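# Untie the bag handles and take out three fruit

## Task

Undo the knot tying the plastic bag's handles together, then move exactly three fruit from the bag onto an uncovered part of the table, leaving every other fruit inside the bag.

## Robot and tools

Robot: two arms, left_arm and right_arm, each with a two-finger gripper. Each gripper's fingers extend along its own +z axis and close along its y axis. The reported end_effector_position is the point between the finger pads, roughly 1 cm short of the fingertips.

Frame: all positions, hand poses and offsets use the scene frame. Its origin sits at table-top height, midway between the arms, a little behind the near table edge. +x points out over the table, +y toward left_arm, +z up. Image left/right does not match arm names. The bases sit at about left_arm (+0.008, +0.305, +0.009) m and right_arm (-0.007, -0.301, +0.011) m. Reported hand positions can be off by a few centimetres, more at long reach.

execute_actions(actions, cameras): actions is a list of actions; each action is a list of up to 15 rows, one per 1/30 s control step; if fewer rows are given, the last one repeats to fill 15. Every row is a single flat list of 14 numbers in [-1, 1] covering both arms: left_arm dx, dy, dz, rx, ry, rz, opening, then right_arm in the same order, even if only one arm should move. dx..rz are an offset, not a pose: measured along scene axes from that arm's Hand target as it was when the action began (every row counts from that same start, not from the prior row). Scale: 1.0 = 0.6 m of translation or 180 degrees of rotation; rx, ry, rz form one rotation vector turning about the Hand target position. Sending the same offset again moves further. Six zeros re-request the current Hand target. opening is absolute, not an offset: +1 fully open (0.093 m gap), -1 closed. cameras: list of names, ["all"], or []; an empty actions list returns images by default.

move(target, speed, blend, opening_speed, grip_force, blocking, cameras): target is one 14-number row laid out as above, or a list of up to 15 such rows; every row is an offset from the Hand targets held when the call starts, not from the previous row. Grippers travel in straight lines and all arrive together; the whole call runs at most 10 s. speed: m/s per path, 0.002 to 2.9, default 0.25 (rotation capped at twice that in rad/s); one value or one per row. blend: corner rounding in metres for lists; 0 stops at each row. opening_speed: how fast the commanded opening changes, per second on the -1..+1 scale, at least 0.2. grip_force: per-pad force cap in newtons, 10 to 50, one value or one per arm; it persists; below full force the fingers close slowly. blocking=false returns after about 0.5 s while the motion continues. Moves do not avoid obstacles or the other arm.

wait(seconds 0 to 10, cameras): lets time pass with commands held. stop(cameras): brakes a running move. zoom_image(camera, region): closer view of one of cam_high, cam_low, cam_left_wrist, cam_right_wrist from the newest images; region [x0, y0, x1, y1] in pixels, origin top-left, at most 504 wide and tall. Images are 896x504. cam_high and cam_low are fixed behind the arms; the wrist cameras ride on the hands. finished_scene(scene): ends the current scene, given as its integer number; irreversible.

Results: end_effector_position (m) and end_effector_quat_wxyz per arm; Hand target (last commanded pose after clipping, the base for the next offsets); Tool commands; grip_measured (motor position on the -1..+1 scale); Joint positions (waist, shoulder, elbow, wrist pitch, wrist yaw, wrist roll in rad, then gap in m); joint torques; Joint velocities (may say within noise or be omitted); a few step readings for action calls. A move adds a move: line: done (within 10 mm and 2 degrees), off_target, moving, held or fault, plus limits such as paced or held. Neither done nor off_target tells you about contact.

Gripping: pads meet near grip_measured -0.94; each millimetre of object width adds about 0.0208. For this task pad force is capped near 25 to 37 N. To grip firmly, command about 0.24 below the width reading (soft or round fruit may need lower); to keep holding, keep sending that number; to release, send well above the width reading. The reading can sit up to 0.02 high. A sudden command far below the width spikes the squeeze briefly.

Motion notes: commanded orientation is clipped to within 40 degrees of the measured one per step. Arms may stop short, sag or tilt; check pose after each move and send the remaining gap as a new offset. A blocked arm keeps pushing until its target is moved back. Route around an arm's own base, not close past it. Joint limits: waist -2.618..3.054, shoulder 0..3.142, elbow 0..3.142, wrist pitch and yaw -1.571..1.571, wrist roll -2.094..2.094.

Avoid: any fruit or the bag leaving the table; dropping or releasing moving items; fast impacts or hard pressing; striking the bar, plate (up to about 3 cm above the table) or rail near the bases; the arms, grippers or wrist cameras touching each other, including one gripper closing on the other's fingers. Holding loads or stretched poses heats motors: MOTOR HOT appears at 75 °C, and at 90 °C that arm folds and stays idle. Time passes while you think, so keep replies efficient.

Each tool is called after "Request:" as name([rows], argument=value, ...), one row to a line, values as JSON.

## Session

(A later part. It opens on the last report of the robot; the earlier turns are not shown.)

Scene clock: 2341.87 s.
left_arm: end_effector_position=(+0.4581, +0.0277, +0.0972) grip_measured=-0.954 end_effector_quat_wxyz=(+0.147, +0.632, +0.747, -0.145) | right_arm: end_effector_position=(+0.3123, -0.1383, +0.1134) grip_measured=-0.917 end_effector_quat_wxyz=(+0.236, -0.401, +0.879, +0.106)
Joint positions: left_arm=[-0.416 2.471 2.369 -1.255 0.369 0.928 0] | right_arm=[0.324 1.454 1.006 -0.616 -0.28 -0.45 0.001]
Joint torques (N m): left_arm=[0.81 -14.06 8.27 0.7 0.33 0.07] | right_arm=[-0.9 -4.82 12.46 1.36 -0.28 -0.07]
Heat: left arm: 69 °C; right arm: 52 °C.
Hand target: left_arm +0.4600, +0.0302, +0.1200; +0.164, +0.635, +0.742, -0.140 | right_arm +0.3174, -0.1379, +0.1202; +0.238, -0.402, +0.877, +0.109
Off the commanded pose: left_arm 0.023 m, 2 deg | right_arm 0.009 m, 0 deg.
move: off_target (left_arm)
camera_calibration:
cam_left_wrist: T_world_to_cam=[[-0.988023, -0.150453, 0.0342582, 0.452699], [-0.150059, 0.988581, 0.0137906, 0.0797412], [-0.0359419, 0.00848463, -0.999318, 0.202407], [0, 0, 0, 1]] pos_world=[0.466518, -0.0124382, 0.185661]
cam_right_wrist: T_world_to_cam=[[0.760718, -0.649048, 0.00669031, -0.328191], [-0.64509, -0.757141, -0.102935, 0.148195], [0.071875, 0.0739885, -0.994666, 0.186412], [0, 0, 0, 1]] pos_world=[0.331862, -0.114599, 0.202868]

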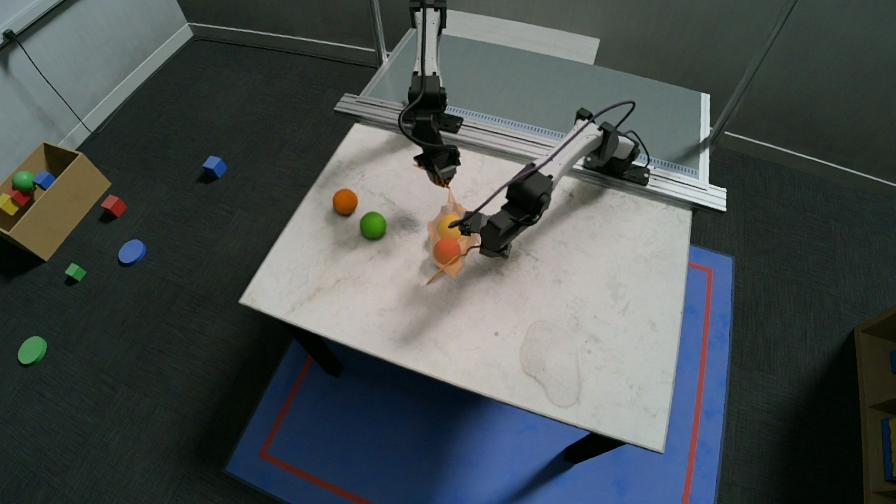

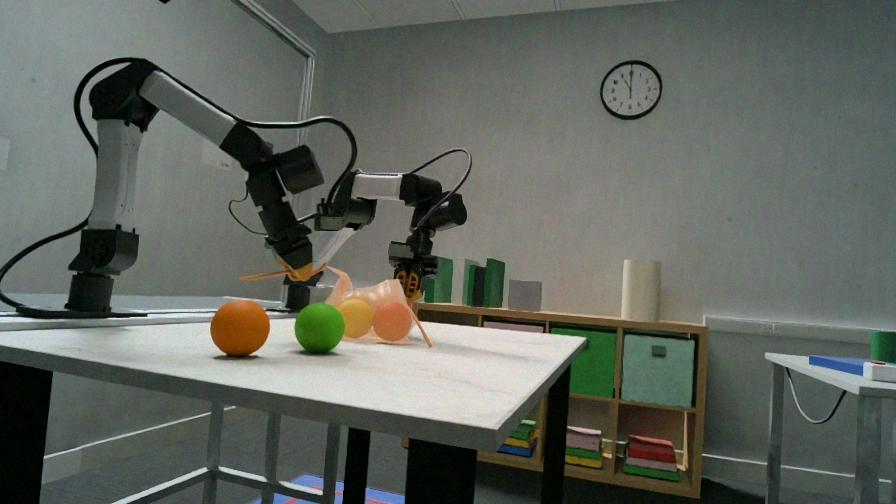

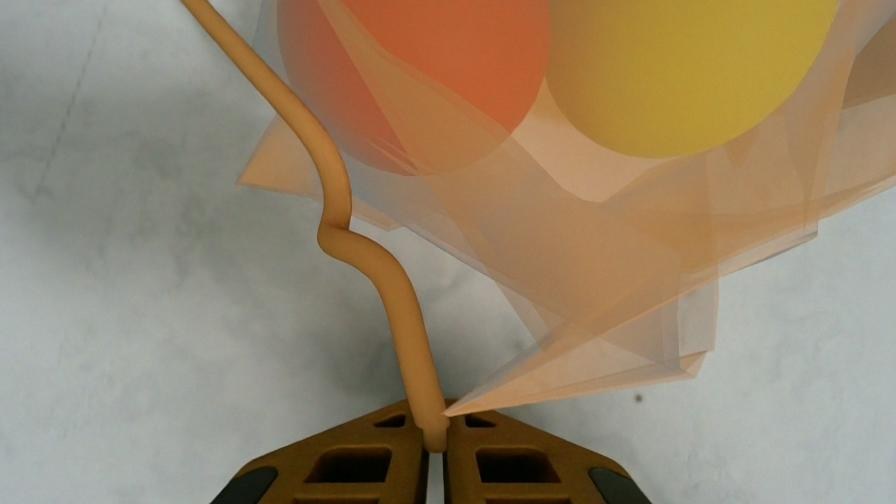

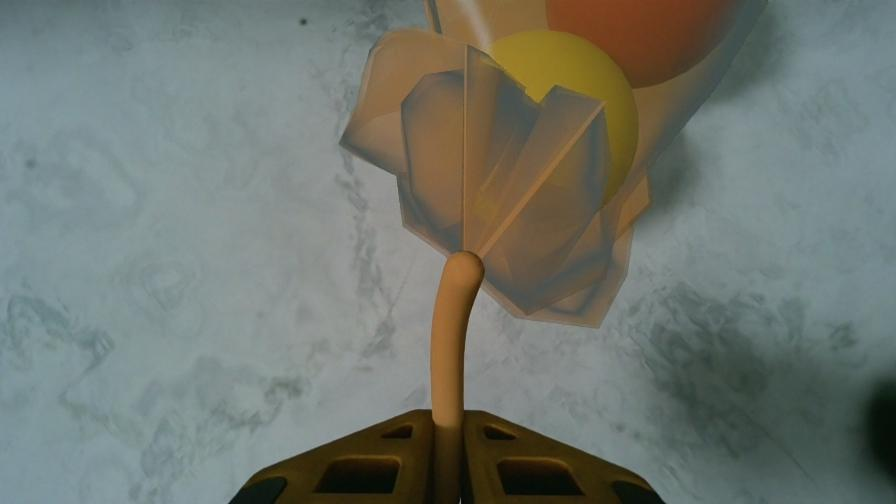

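Request:
move(target=[-0.147,0.0747,0.117,0,0,0,-1,0.05,-0.0285,0.108,0,0,0,-1], speed=0.08, cameras=["cam_left_wrist","cam_right_wrist","cam_high","cam_low"])

Request:
zoom_image(camera="cam_high", region=[400, 150, 540, 310])

Request:
zoom_image(camera="cam_low", region=[250, 220, 430, 370])

Scene clock: 2351.03 s.
left_arm: end_effector_position=(+0.3786, +0.0693, +0.1859) grip_measured=-0.954 end_effector_quat_wxyz=(+0.168, +0.635, +0.742, -0.138) | right_arm: end_effector_position=(+0.3431, -0.1540, +0.1776) grip_measured=-0.917 end_effector_quat_wxyz=(+0.234, -0.402, +0.879, +0.107)
Joint positions: left_arm=[-0.404 1.998 1.939 -1.256 0.369 0.941 0] | right_arm=[0.231 1.529 1.336 -0.899 -0.324 -0.536 0.001]
Joint torques (N m): left_arm=[0.98 -10.71 5.22 0.82 0.37 0.06] | right_arm=[-0.98 -5.46 12.62 1.25 -0.3 -0.1]
Heat: left arm: 73 °C; right arm: 55 °C.
Hand target: left_arm +0.3718, +0.0750, +0.1903; +0.164, +0.635, +0.742, -0.140 | right_arm +0.3474, -0.1550, +0.1850; +0.238, -0.402, +0.877, +0.109
Off the commanded pose: left_arm 0.010 m, 0 deg | right_arm 0.009 m, 1 deg.
move: done
camera_calibration:
cam_left_wrist: T_world_to_cam=[[-0.988759, -0.149422, -0.00540465, 0.384851], [-0.149371, 0.988742, -0.008838, 0.0293913], [0.0066644, -0.00793135, -0.999946, 0.272845], [0, 0, 0, 1]] pos_world=[0.383096, 0.0306087, 0.27517]
cam_right_wrist: T_world_to_cam=[[0.761705, -0.647903, 0.00511336, -0.362181], [-0.644209, -0.758159, -0.100938, 0.161927], [0.0692749, 0.0735911, -0.99488, 0.250154], [0, 0, 0, 1]] pos_world=[0.362861, -0.130301, 0.26707]

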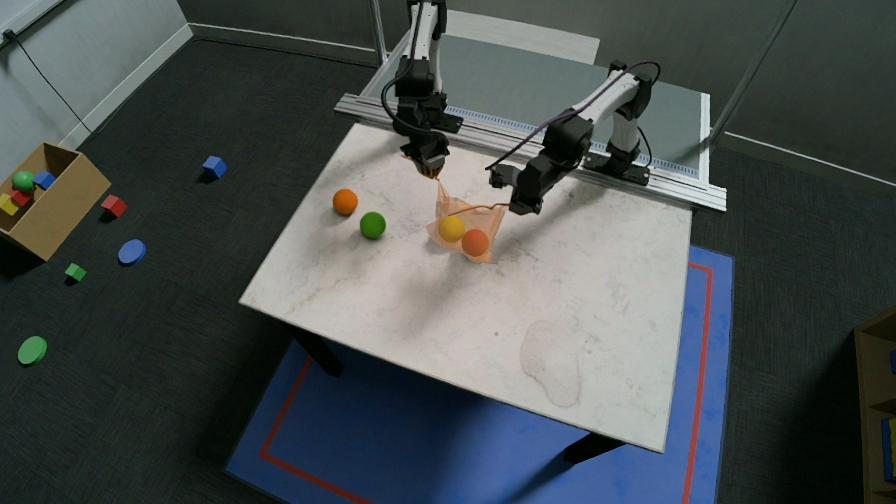

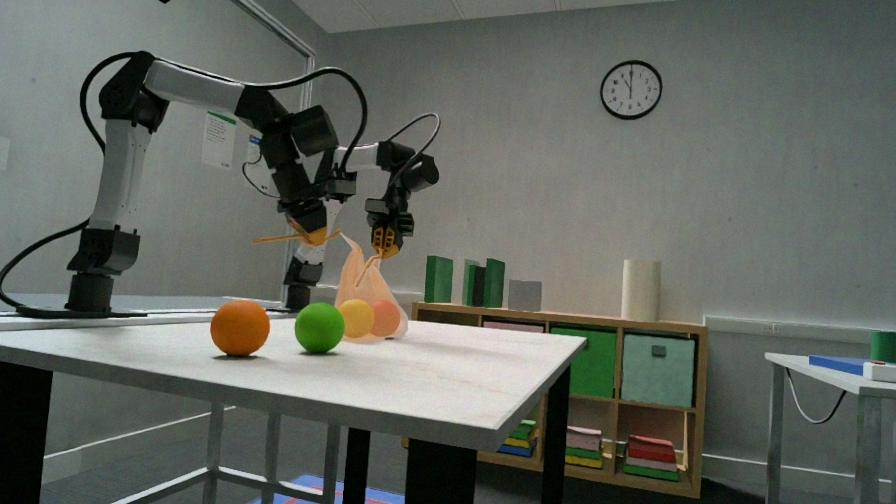

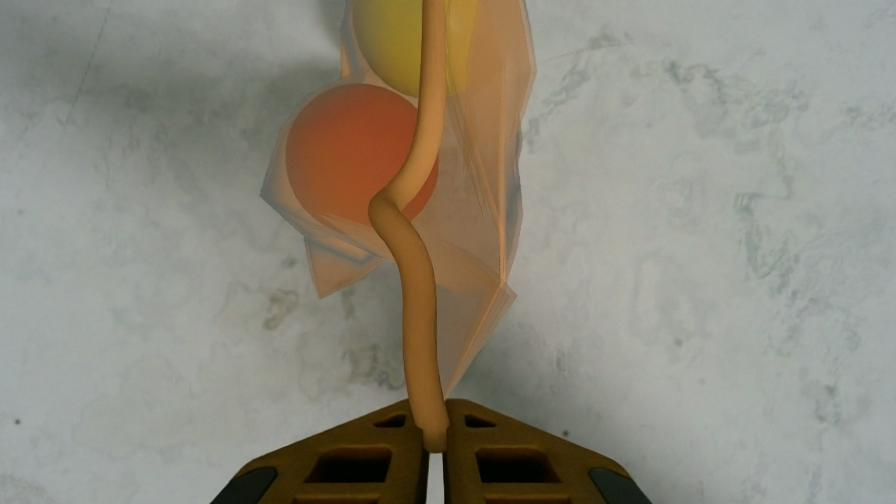

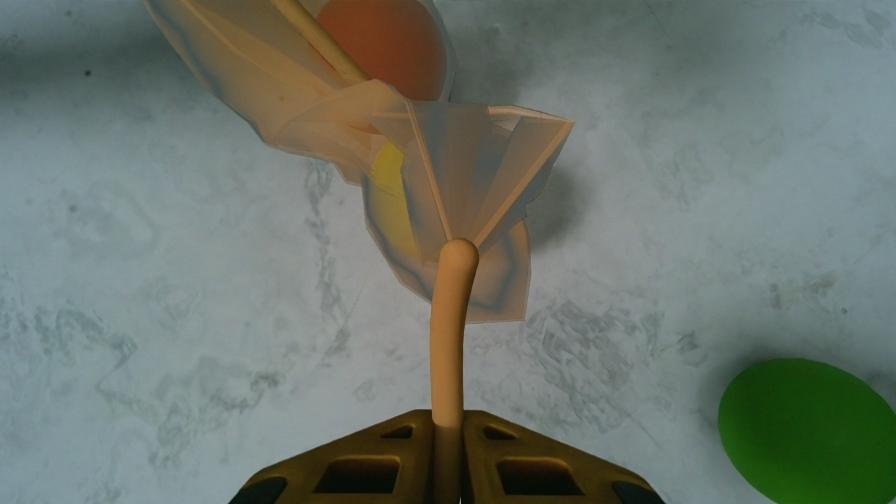

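Scaled by 3.150 from the camera's 896x504 image, which has a finer 1280x720 frame.

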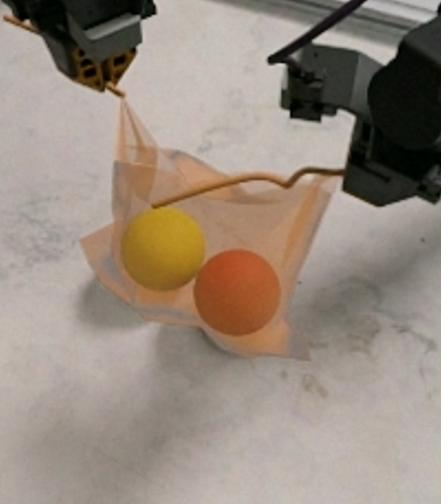

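Scaled by 2.800 from the camera's 896x504 image, which has a finer 1280x720 frame.

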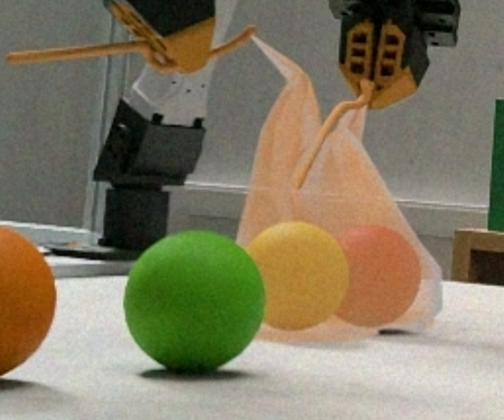

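Request:
move(target=[0.0387,0.0167,-0.09,0,0,0.389,-1,0.046,-0.0167,-0.09,0,0,0,-1], speed=0.15, cameras=["cam_left_wrist","cam_right_wrist","cam_high","cam_low"])

Request:
zoom_image(camera="cam_high", region=[400, 150, 540, 310])

Request:
zoom_image(camera="cam_low", region=[250, 220, 430, 370])

Scene clock: 2377.33 s.
left_arm: end_effector_position=(+0.3949, +0.0846, +0.1446) grip_measured=-0.954 end_effector_quat_wxyz=(+0.220, +0.098, +0.970, -0.028) | right_arm: end_effector_position=(+0.3740, -0.1619, +0.1383) grip_measured=-0.917 end_effector_quat_wxyz=(+0.241, -0.403, +0.877, +0.106)
Joint positions: left_arm=[-0.545 1.858 1.567 -0.857 -0.134 -0.339 0] | right_arm=[0.189 1.64 1.291 -0.744 -0.345 -0.578 0.001]
Joint torques (N m): left_arm=[-0.01 -7.09 6.37 1.46 -0.2 -0.12] | right_arm=[-1.03 -6.43 7.31 1.69 -0.31 -0.1]
Heat: left arm: 67 °C; right arm: 56 °C.
Hand target: left_arm +0.3950, +0.0850, +0.1362; +0.215, +0.094, +0.972, -0.020 | right_arm +0.3750, -0.1650, +0.1310; +0.238, -0.402, +0.877, +0.109
Off the commanded pose: left_arm 0.008 m, 1 deg | right_arm 0.008 m, 1 deg.
move: done
camera_calibration:
cam_left_wrist: T_world_to_cam=[[-0.208801, -0.977864, 0.0135814, 0.162427], [-0.97783, 0.208529, -0.0190559, 0.41096], [0.0158019, -0.0172592, -0.999726, 0.228702], [0, 0, 0, 1]] pos_world=[0.43215, 0.0770813, 0.234265]
cam_right_wrist: T_world_to_cam=[[0.763083, -0.646167, 0.0131409, -0.391994], [-0.641082, -0.759344, -0.111406, 0.171988], [0.0819654, 0.0765878, -0.993688, 0.205043], [0, 0, 0, 1]] pos_world=[0.392576, -0.138399, 0.228061]

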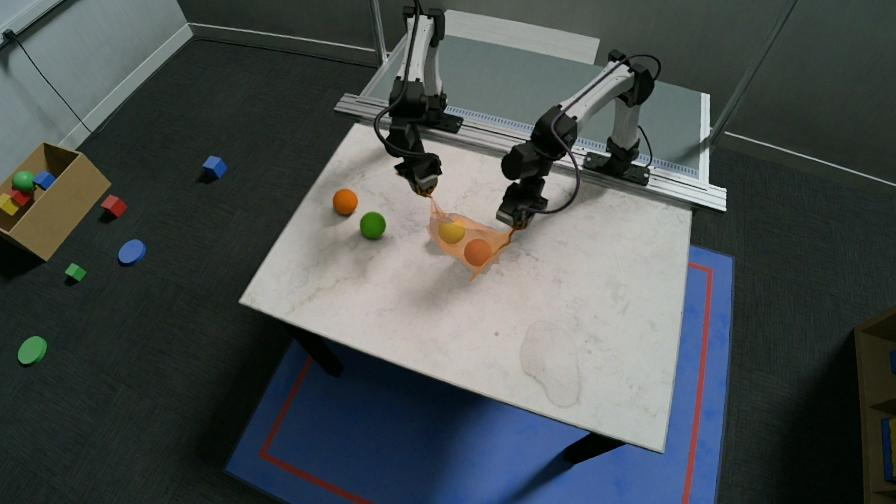

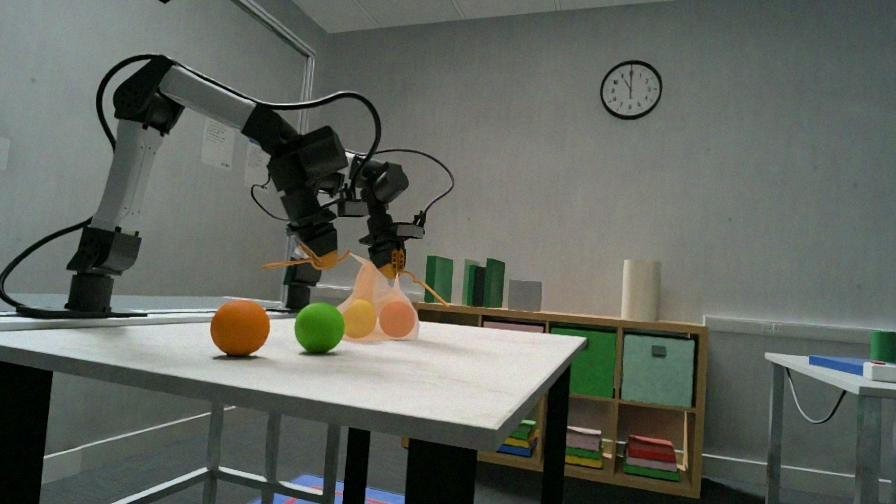

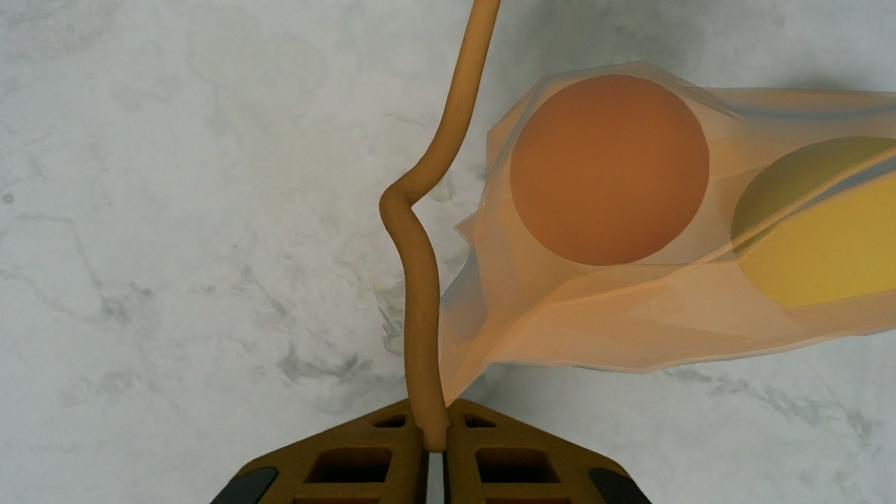

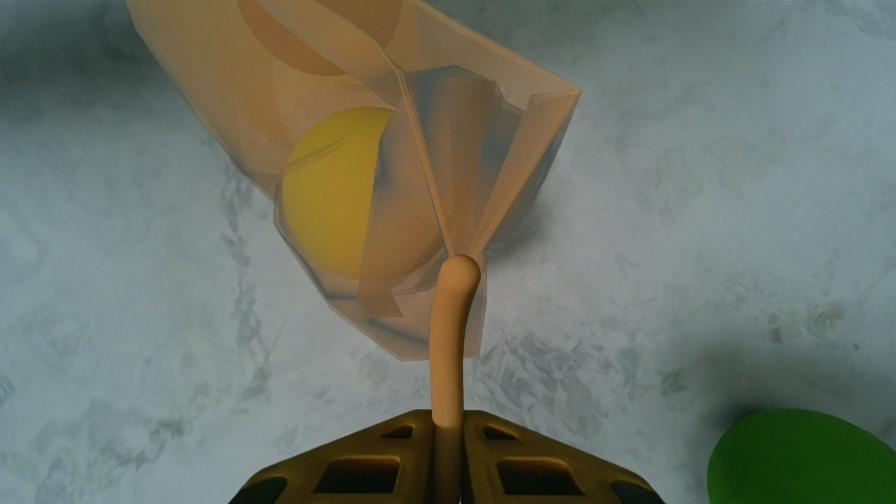

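Scaled by 3.150 from the camera's 896x504 image, which has a finer 1280x720 frame.

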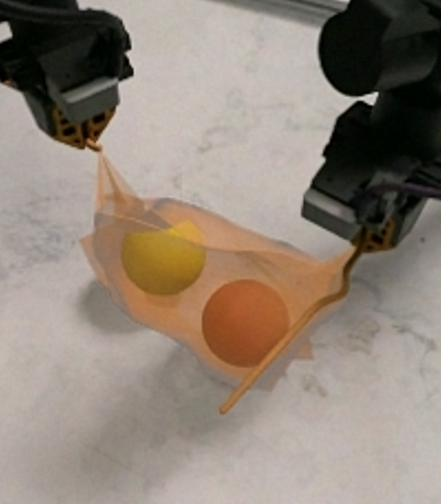

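Scaled by 2.800 from the camera's 896x504 image, which has a finer 1280x720 frame.

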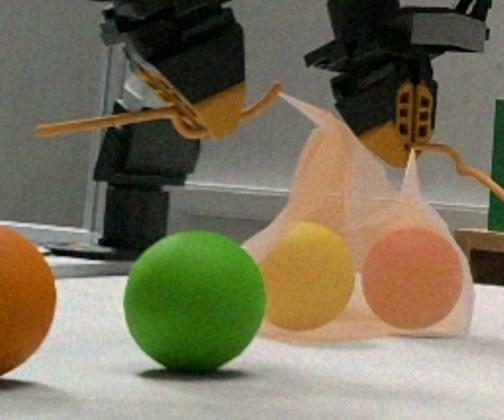

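Request:
move([
  [0.05,0.003,-0.02,0,0,0,-1,0.043,-0.003,-0.02,0,0,0,-1],
  [0.055,-0.003,-0.125,0,0,0,-1,0.048,0.003,-0.14,0,0,0,-1],
], speed=0.1, blend=[0.01,0], cameras=["cam_left_wrist","cam_right_wrist","cam_high","cam_low"])

Request:
zoom_image(camera="cam_high", region=[400, 150, 540, 310])

Request:
zoom_image(camera="cam_low", region=[250, 220, 430, 370])

Scene clock: 2396.70 s.
left_arm: end_effector_position=(+0.4304, +0.0829, +0.0725) grip_measured=-0.954 end_effector_quat_wxyz=(+0.225, +0.089, +0.970, -0.023) | right_arm: end_effector_position=(+0.4057, -0.1653, +0.0533) grip_measured=-0.917 end_effector_quat_wxyz=(+0.241, -0.402, +0.877, +0.105)
Joint positions: left_arm=[-0.51 2.02 1.496 -0.617 -0.134 -0.32 0] | right_arm=[0.172 1.847 1.19 -0.441 -0.35 -0.591 0.001]
Joint torques (N m): left_arm=[0.2 -7.98 5.81 1.51 -0.06 0.02] | right_arm=[0.09 -7.9 7.02 1.69 -0.27 0.03]
Heat: left arm: 61 °C; right arm: 54 °C.
Hand target: left_arm +0.4280, +0.0831, +0.0614; +0.215, +0.094, +0.972, -0.020 | right_arm +0.4038, -0.1632, +0.0470; +0.238, -0.402, +0.877, +0.110
Off the commanded pose: left_arm 0.012 m, 1 deg | right_arm 0.007 m, 1 deg.
move: off_target (left_arm)
camera_calibration:
cam_left_wrist: T_world_to_cam=[[-0.191399, -0.981478, 0.00814666, 0.162331], [-0.981205, 0.191125, -0.0266184, 0.448108], [0.0245684, -0.0130883, -0.999612, 0.152019], [0, 0, 0, 1]] pos_world=[0.467021, 0.0756692, 0.162565]
cam_right_wrist: T_world_to_cam=[[0.761069, -0.648518, 0.0140941, -0.416888], [-0.643407, -0.757477, -0.110709, 0.18155], [0.082473, 0.0751892, -0.993753, 0.117823], [0, 0, 0, 1]] pos_world=[0.424374, -0.141699, 0.143061]

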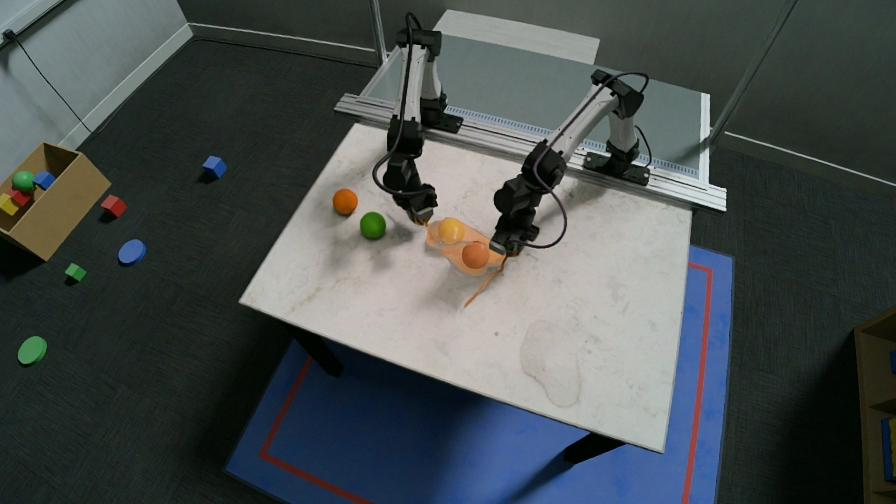

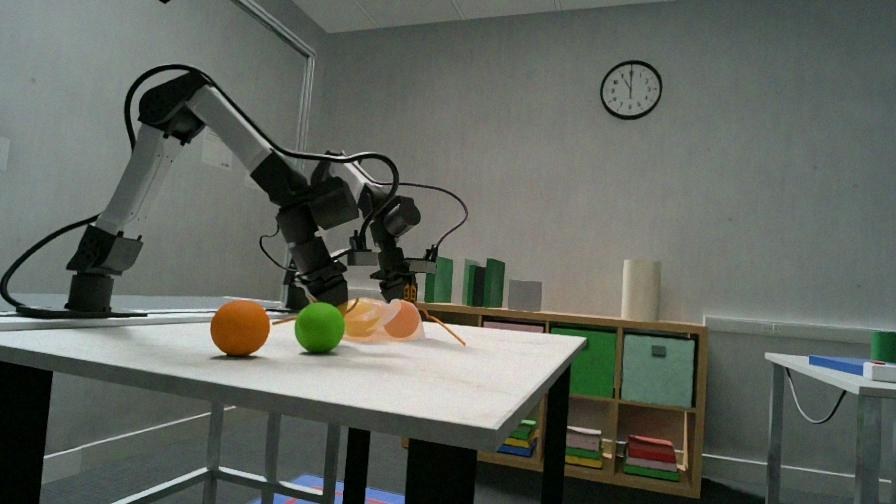

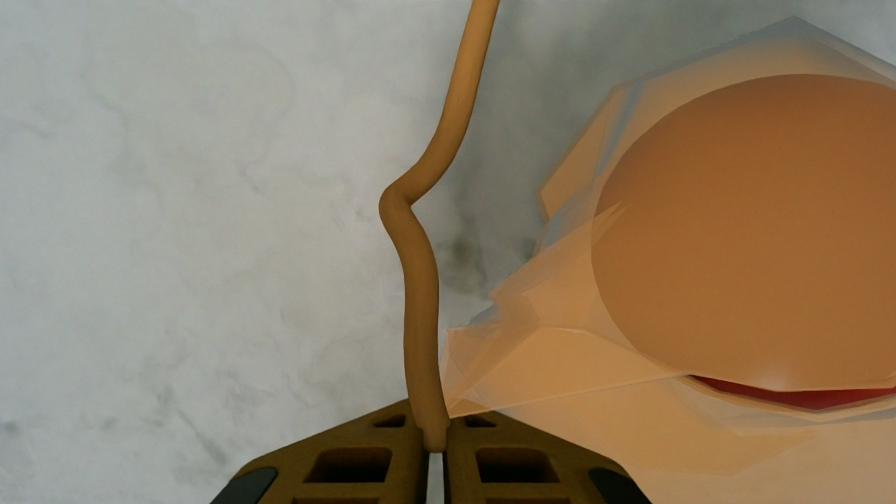

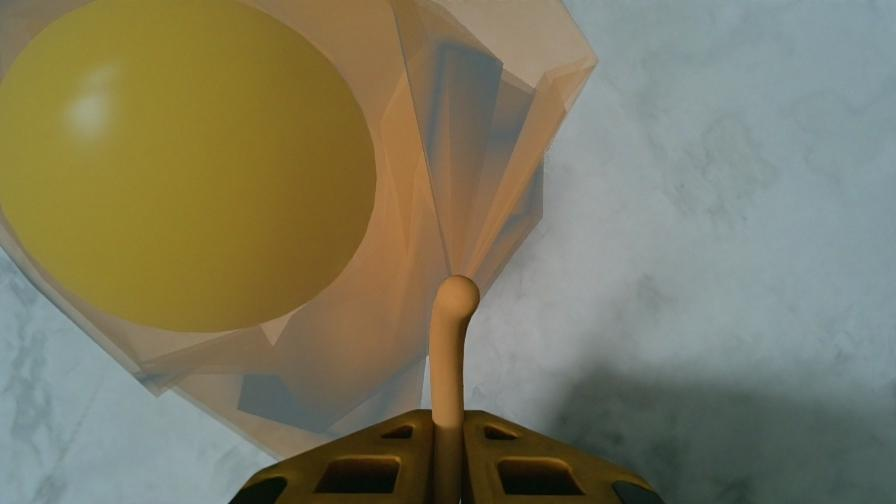

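Scaled by 3.150 from the camera's 896x504 image, which has a finer 1280x720 frame.

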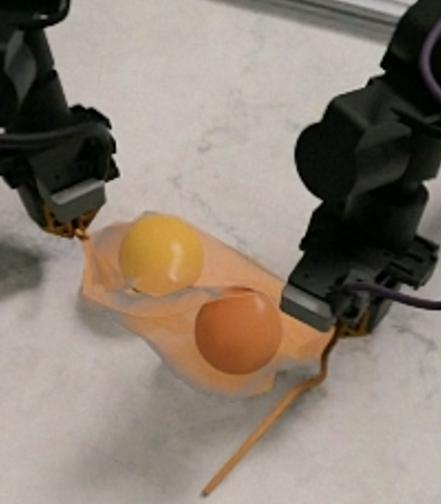

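Scaled by 2.800 from the camera's 896x504 image, which has a finer 1280x720 frame.

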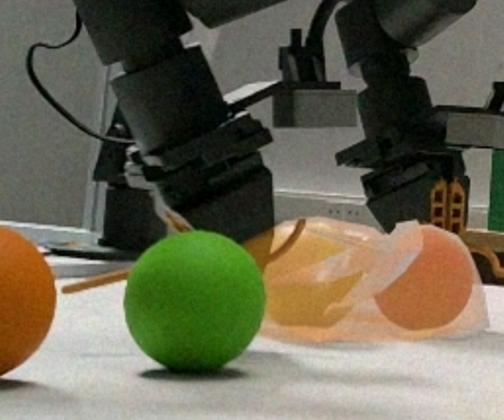

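Request:
move(target=[-0.01,0.0,0.0,0,0,0,-1,-0.07,0.01,0.01,0,0,0,-1], speed=0.06, cameras=["cam_left_wrist","cam_right_wrist","cam_high"])

Request:
zoom_image(camera="cam_high", region=[400, 180, 540, 300])

Scene clock: 2421.97 s.
left_arm: end_effector_position=(+0.4250, +0.0836, +0.0653) grip_measured=-0.954 end_effector_quat_wxyz=(+0.218, +0.092, +0.971, -0.021) | right_arm: end_effector_position=(+0.3610, -0.1573, +0.0447) grip_measured=-0.917 end_effector_quat_wxyz=(+0.223, -0.404, +0.879, +0.117)
Joint positions: left_arm=[-0.515 2.02 1.473 -0.609 -0.134 -0.32 0] | right_arm=[0.214 1.739 1.025 -0.41 -0.35 -0.557 0.001]
Joint torques (N m): left_arm=[-0.01 -9.25 5.53 1.43 -0.1 0] | right_arm=[0.1 -10.86 6.63 1.63 -0.07 0.11]
Heat: left arm: 58 °C; right arm: 52 °C.
Hand target: left_arm +0.4221, +0.0832, +0.0614; +0.215, +0.094, +0.972, -0.020 | right_arm +0.3618, -0.1571, +0.0531; +0.238, -0.402, +0.877, +0.110
Off the commanded pose: left_arm 0.005 m, 0 deg | right_arm 0.008 m, 2 deg.
move: done
camera_calibration:
cam_left_wrist: T_world_to_cam=[[-0.195664, -0.980667, 0.00290299, 0.164182], [-0.980609, 0.195617, -0.0117982, 0.440834], [0.0110022, -0.00515518, -0.999926, 0.149955], [0, 0, 0, 1]] pos_world=[0.462761, 0.0755465, 0.154668]
cam_right_wrist: T_world_to_cam=[[0.767865, -0.64024, -0.0218242, -0.377059], [-0.639326, -0.763721, -0.0893973, 0.154434], [0.0405681, 0.0825978, -0.995757, 0.128747], [0, 0, 0, 1]] pos_world=[0.383041, -0.134097, 0.133778]
Images, in order (width x height): cam_high 896x504, cam_left_wrist 896x504, cam_right_wrist 896x504.

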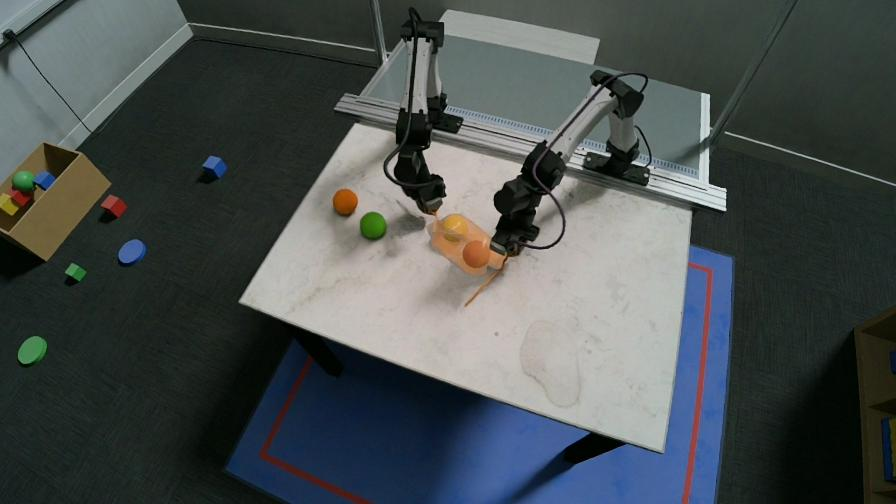

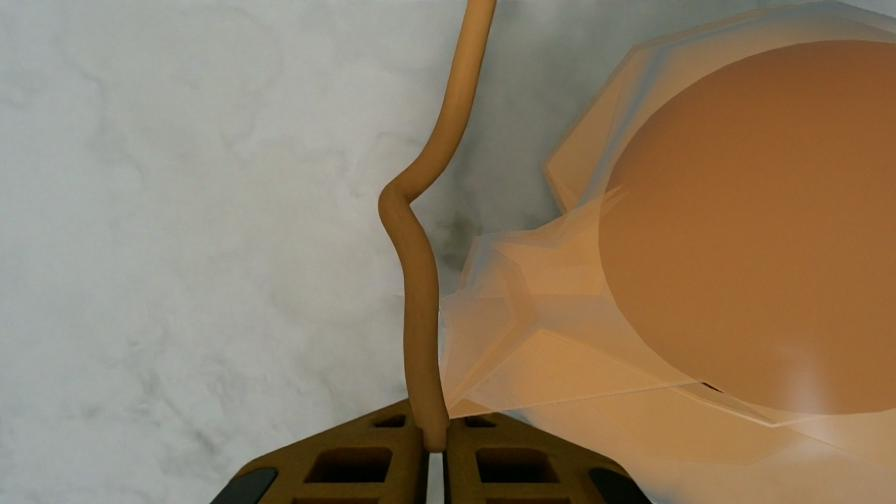

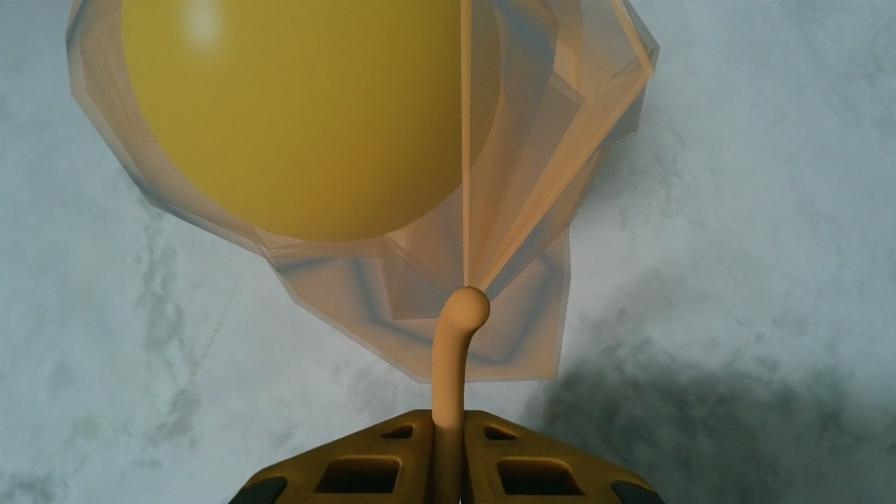

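Scaled by 3.600 from the camera's 896x504 image, which has a finer 1280x720 frame.

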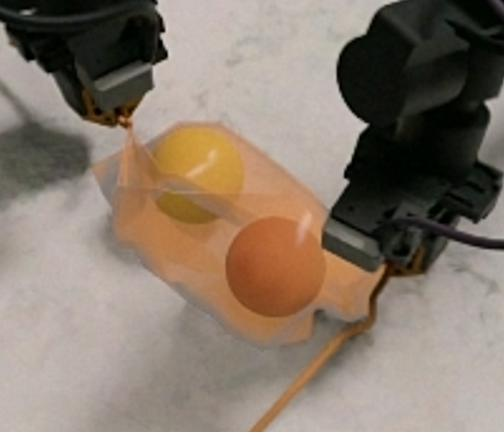

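Request:
move(target=[-0.05,0.0,0.0,0,0,0,-1,-0.075,0.0,0.01,0,0,0,-1], speed=0.06, cameras=["cam_left_wrist","cam_right_wrist","cam_high"])

Request:
zoom_image(camera="cam_high", region=[400, 180, 540, 300])

Scene clock: 2435.17 s.
left_arm: end_effector_position=(+0.3923, +0.0825, +0.0526) grip_measured=-0.954 end_effector_quat_wxyz=(+0.202, +0.099, +0.974, -0.019) | right_arm: end_effector_position=(+0.3179, -0.1567, +0.0545) grip_measured=-0.917 end_effector_quat_wxyz=(+0.229, -0.404, +0.878, +0.116)
Joint positions: left_arm=[-0.557 1.959 1.345 -0.577 -0.138 -0.349 0] | right_arm=[0.25 1.56 0.862 -0.403 -0.334 -0.522 0.001]
Joint torques (N m): left_arm=[0.02 -10.85 5.41 1.4 -0.26 -0.07] | right_arm=[0.18 -8.95 6.82 1.62 -0.04 0.12]
Heat: left arm: 59 °C; right arm: 52 °C.
Hand target: left_arm +0.3920, +0.0832, +0.0614; +0.215, +0.094, +0.972, -0.020 | right_arm +0.3168, -0.1571, +0.0590; +0.238, -0.402, +0.877, +0.110
Off the commanded pose: left_arm 0.009 m, 2 deg | right_arm 0.005 m, 1 deg.
move: done
camera_calibration:
cam_left_wrist: T_world_to_cam=[[-0.208274, -0.97807, -0.000526931, 0.161601], [-0.97788, 0.208223, 0.0198529, 0.405082], [-0.0193078, 0.00465013, -0.999803, 0.148756], [0, 0, 0, 1]] pos_world=[0.432651, 0.0730185, 0.14077]
cam_right_wrist: T_world_to_cam=[[0.767835, -0.640479, -0.0146994, -0.34385], [-0.638553, -0.763268, -0.0983426, 0.128606], [0.0517668, 0.0848972, -0.995044, 0.136955], [0, 0, 0, 1]] pos_world=[0.339052, -0.133695, 0.143869]
Images, in order (width x height): cam_high 896x504, cam_left_wrist 896x504, cam_right_wrist 896x504.

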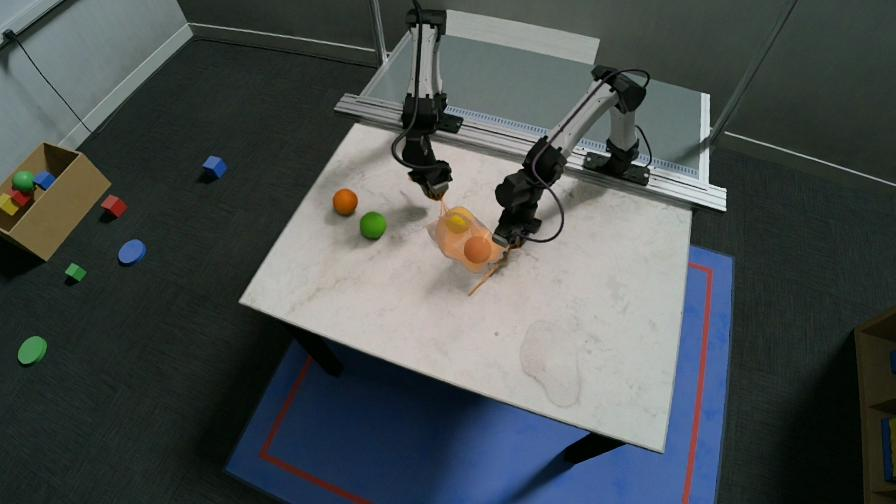

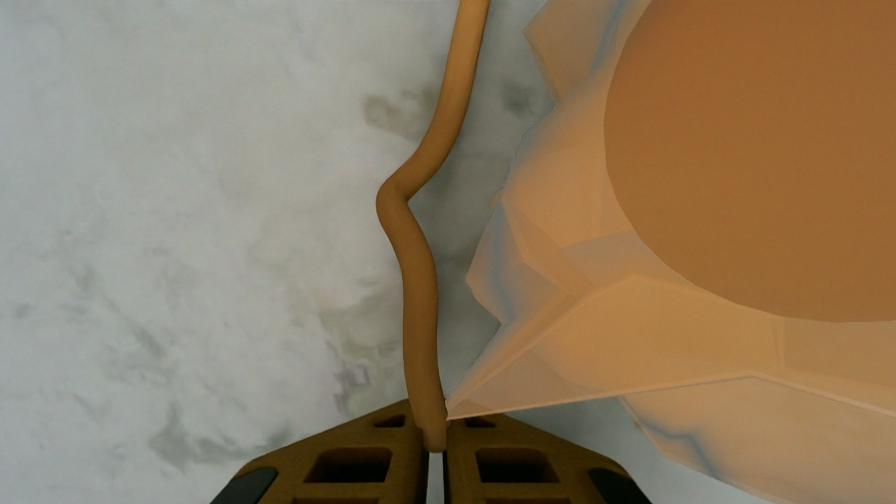

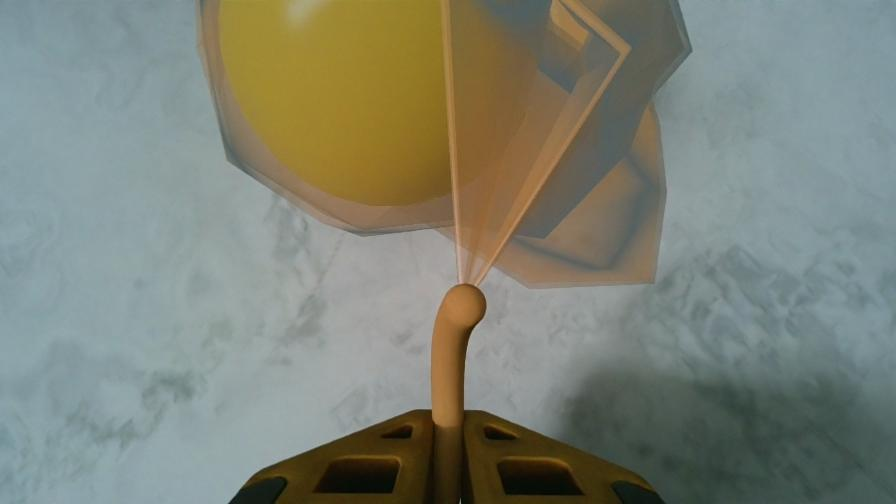

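Scaled by 3.600 from the camera's 896x504 image, which has a finer 1280x720 frame.

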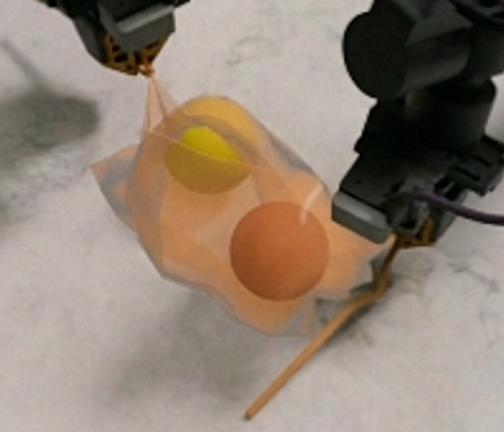

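Request:
move([
  [0,0.0,-0.04,0,0,0,-1,0,0.0,-0.045,0,0,0,-1],
  [0,0.0,-0.04,0,0,0,-0.3,0,0.0,-0.045,0,0,0,-0.3],
], speed=0.06, opening_speed=0.4, cameras=["cam_left_wrist","cam_right_wrist","cam_high"])

Request:
zoom_image(camera="cam_high", region=[400, 180, 540, 300])

Scene clock: 2452.93 s.
left_arm: end_effector_position=(+0.3946, +0.0813, +0.0435) grip_measured=-0.302 end_effector_quat_wxyz=(+0.218, +0.097, +0.971, -0.026) | right_arm: end_effector_position=(+0.3188, -0.1563, +0.0385) grip_measured=-0.302 end_effector_quat_wxyz=(+0.243, -0.405, +0.874, +0.113)
Joint positions: left_arm=[-0.557 1.959 1.291 -0.488 -0.139 -0.35 0.031] | right_arm=[0.253 1.582 0.797 -0.285 -0.331 -0.518 0.031]
Joint torques (N m): left_arm=[-0.05 -8.17 5.44 1.47 -0.21 -0.11] | right_arm=[0.24 -5.38 6.72 1.7 -0.06 0.08]
Heat: left arm: 62 °C; right arm: 51 °C.
Hand target: left_arm +0.3920, +0.0832, +0.0373; +0.215, +0.094, +0.972, -0.020 | right_arm +0.3168, -0.1571, +0.0321; +0.238, -0.402, +0.877, +0.110
Off the commanded pose: left_arm 0.007 m, 1 deg | right_arm 0.007 m, 1 deg.
move: done
camera_calibration:
cam_left_wrist: T_world_to_cam=[[-0.207431, -0.97818, 0.0116489, 0.160104], [-0.978188, 0.20727, -0.0137055, 0.409506], [0.010992, -0.0142377, -0.999838, 0.129239], [0, 0, 0, 1]] pos_world=[0.432364, 0.0735726, 0.132966]
cam_right_wrist: T_world_to_cam=[[0.767896, -0.640569, 0.00273639, -0.345177], [-0.635514, -0.762358, -0.122197, 0.127921], [0.0803617, 0.0920955, -0.992502, 0.112918], [0, 0, 0, 1]] pos_world=[0.337282, -0.133987, 0.128648]
Images, in order (width x height): cam_high 896x504, cam_left_wrist 896x504, cam_right_wrist 896x504.

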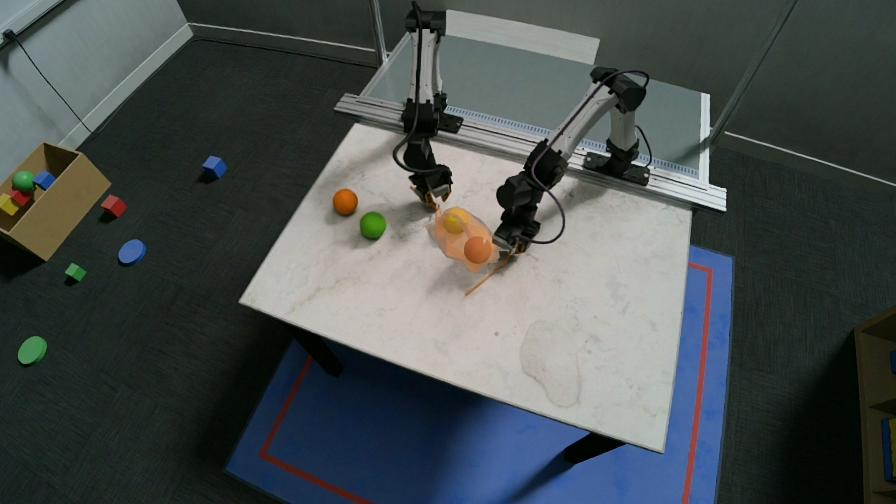

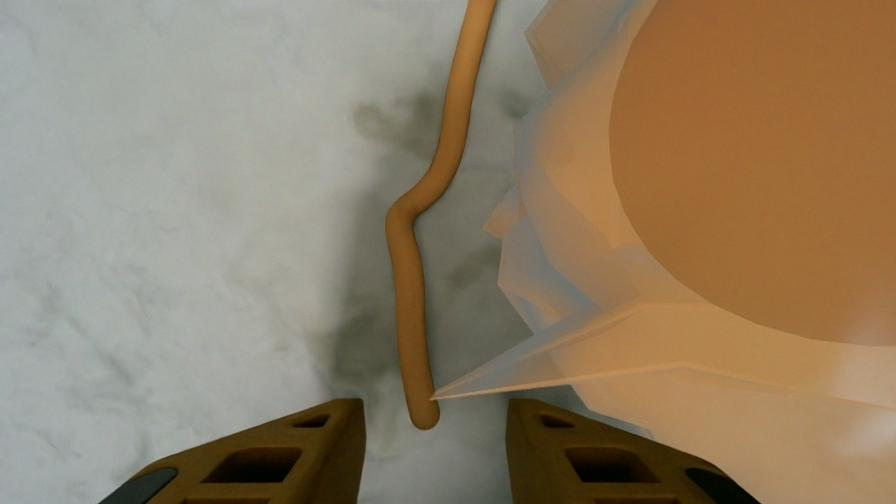

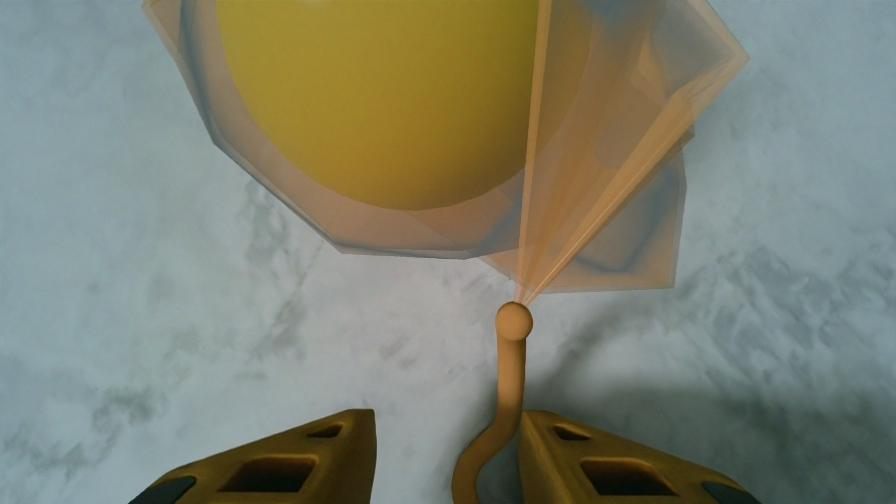

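Scaled by 3.600 from the camera's 896x504 image, which has a finer 1280x720 frame.

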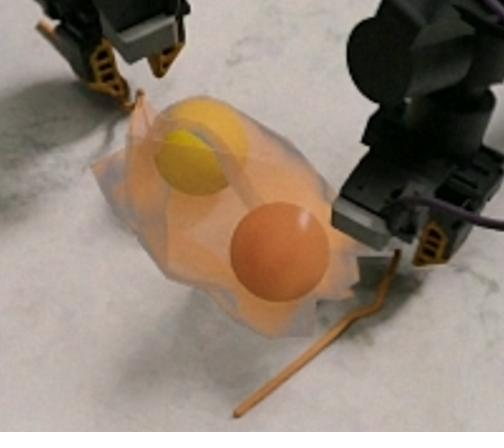

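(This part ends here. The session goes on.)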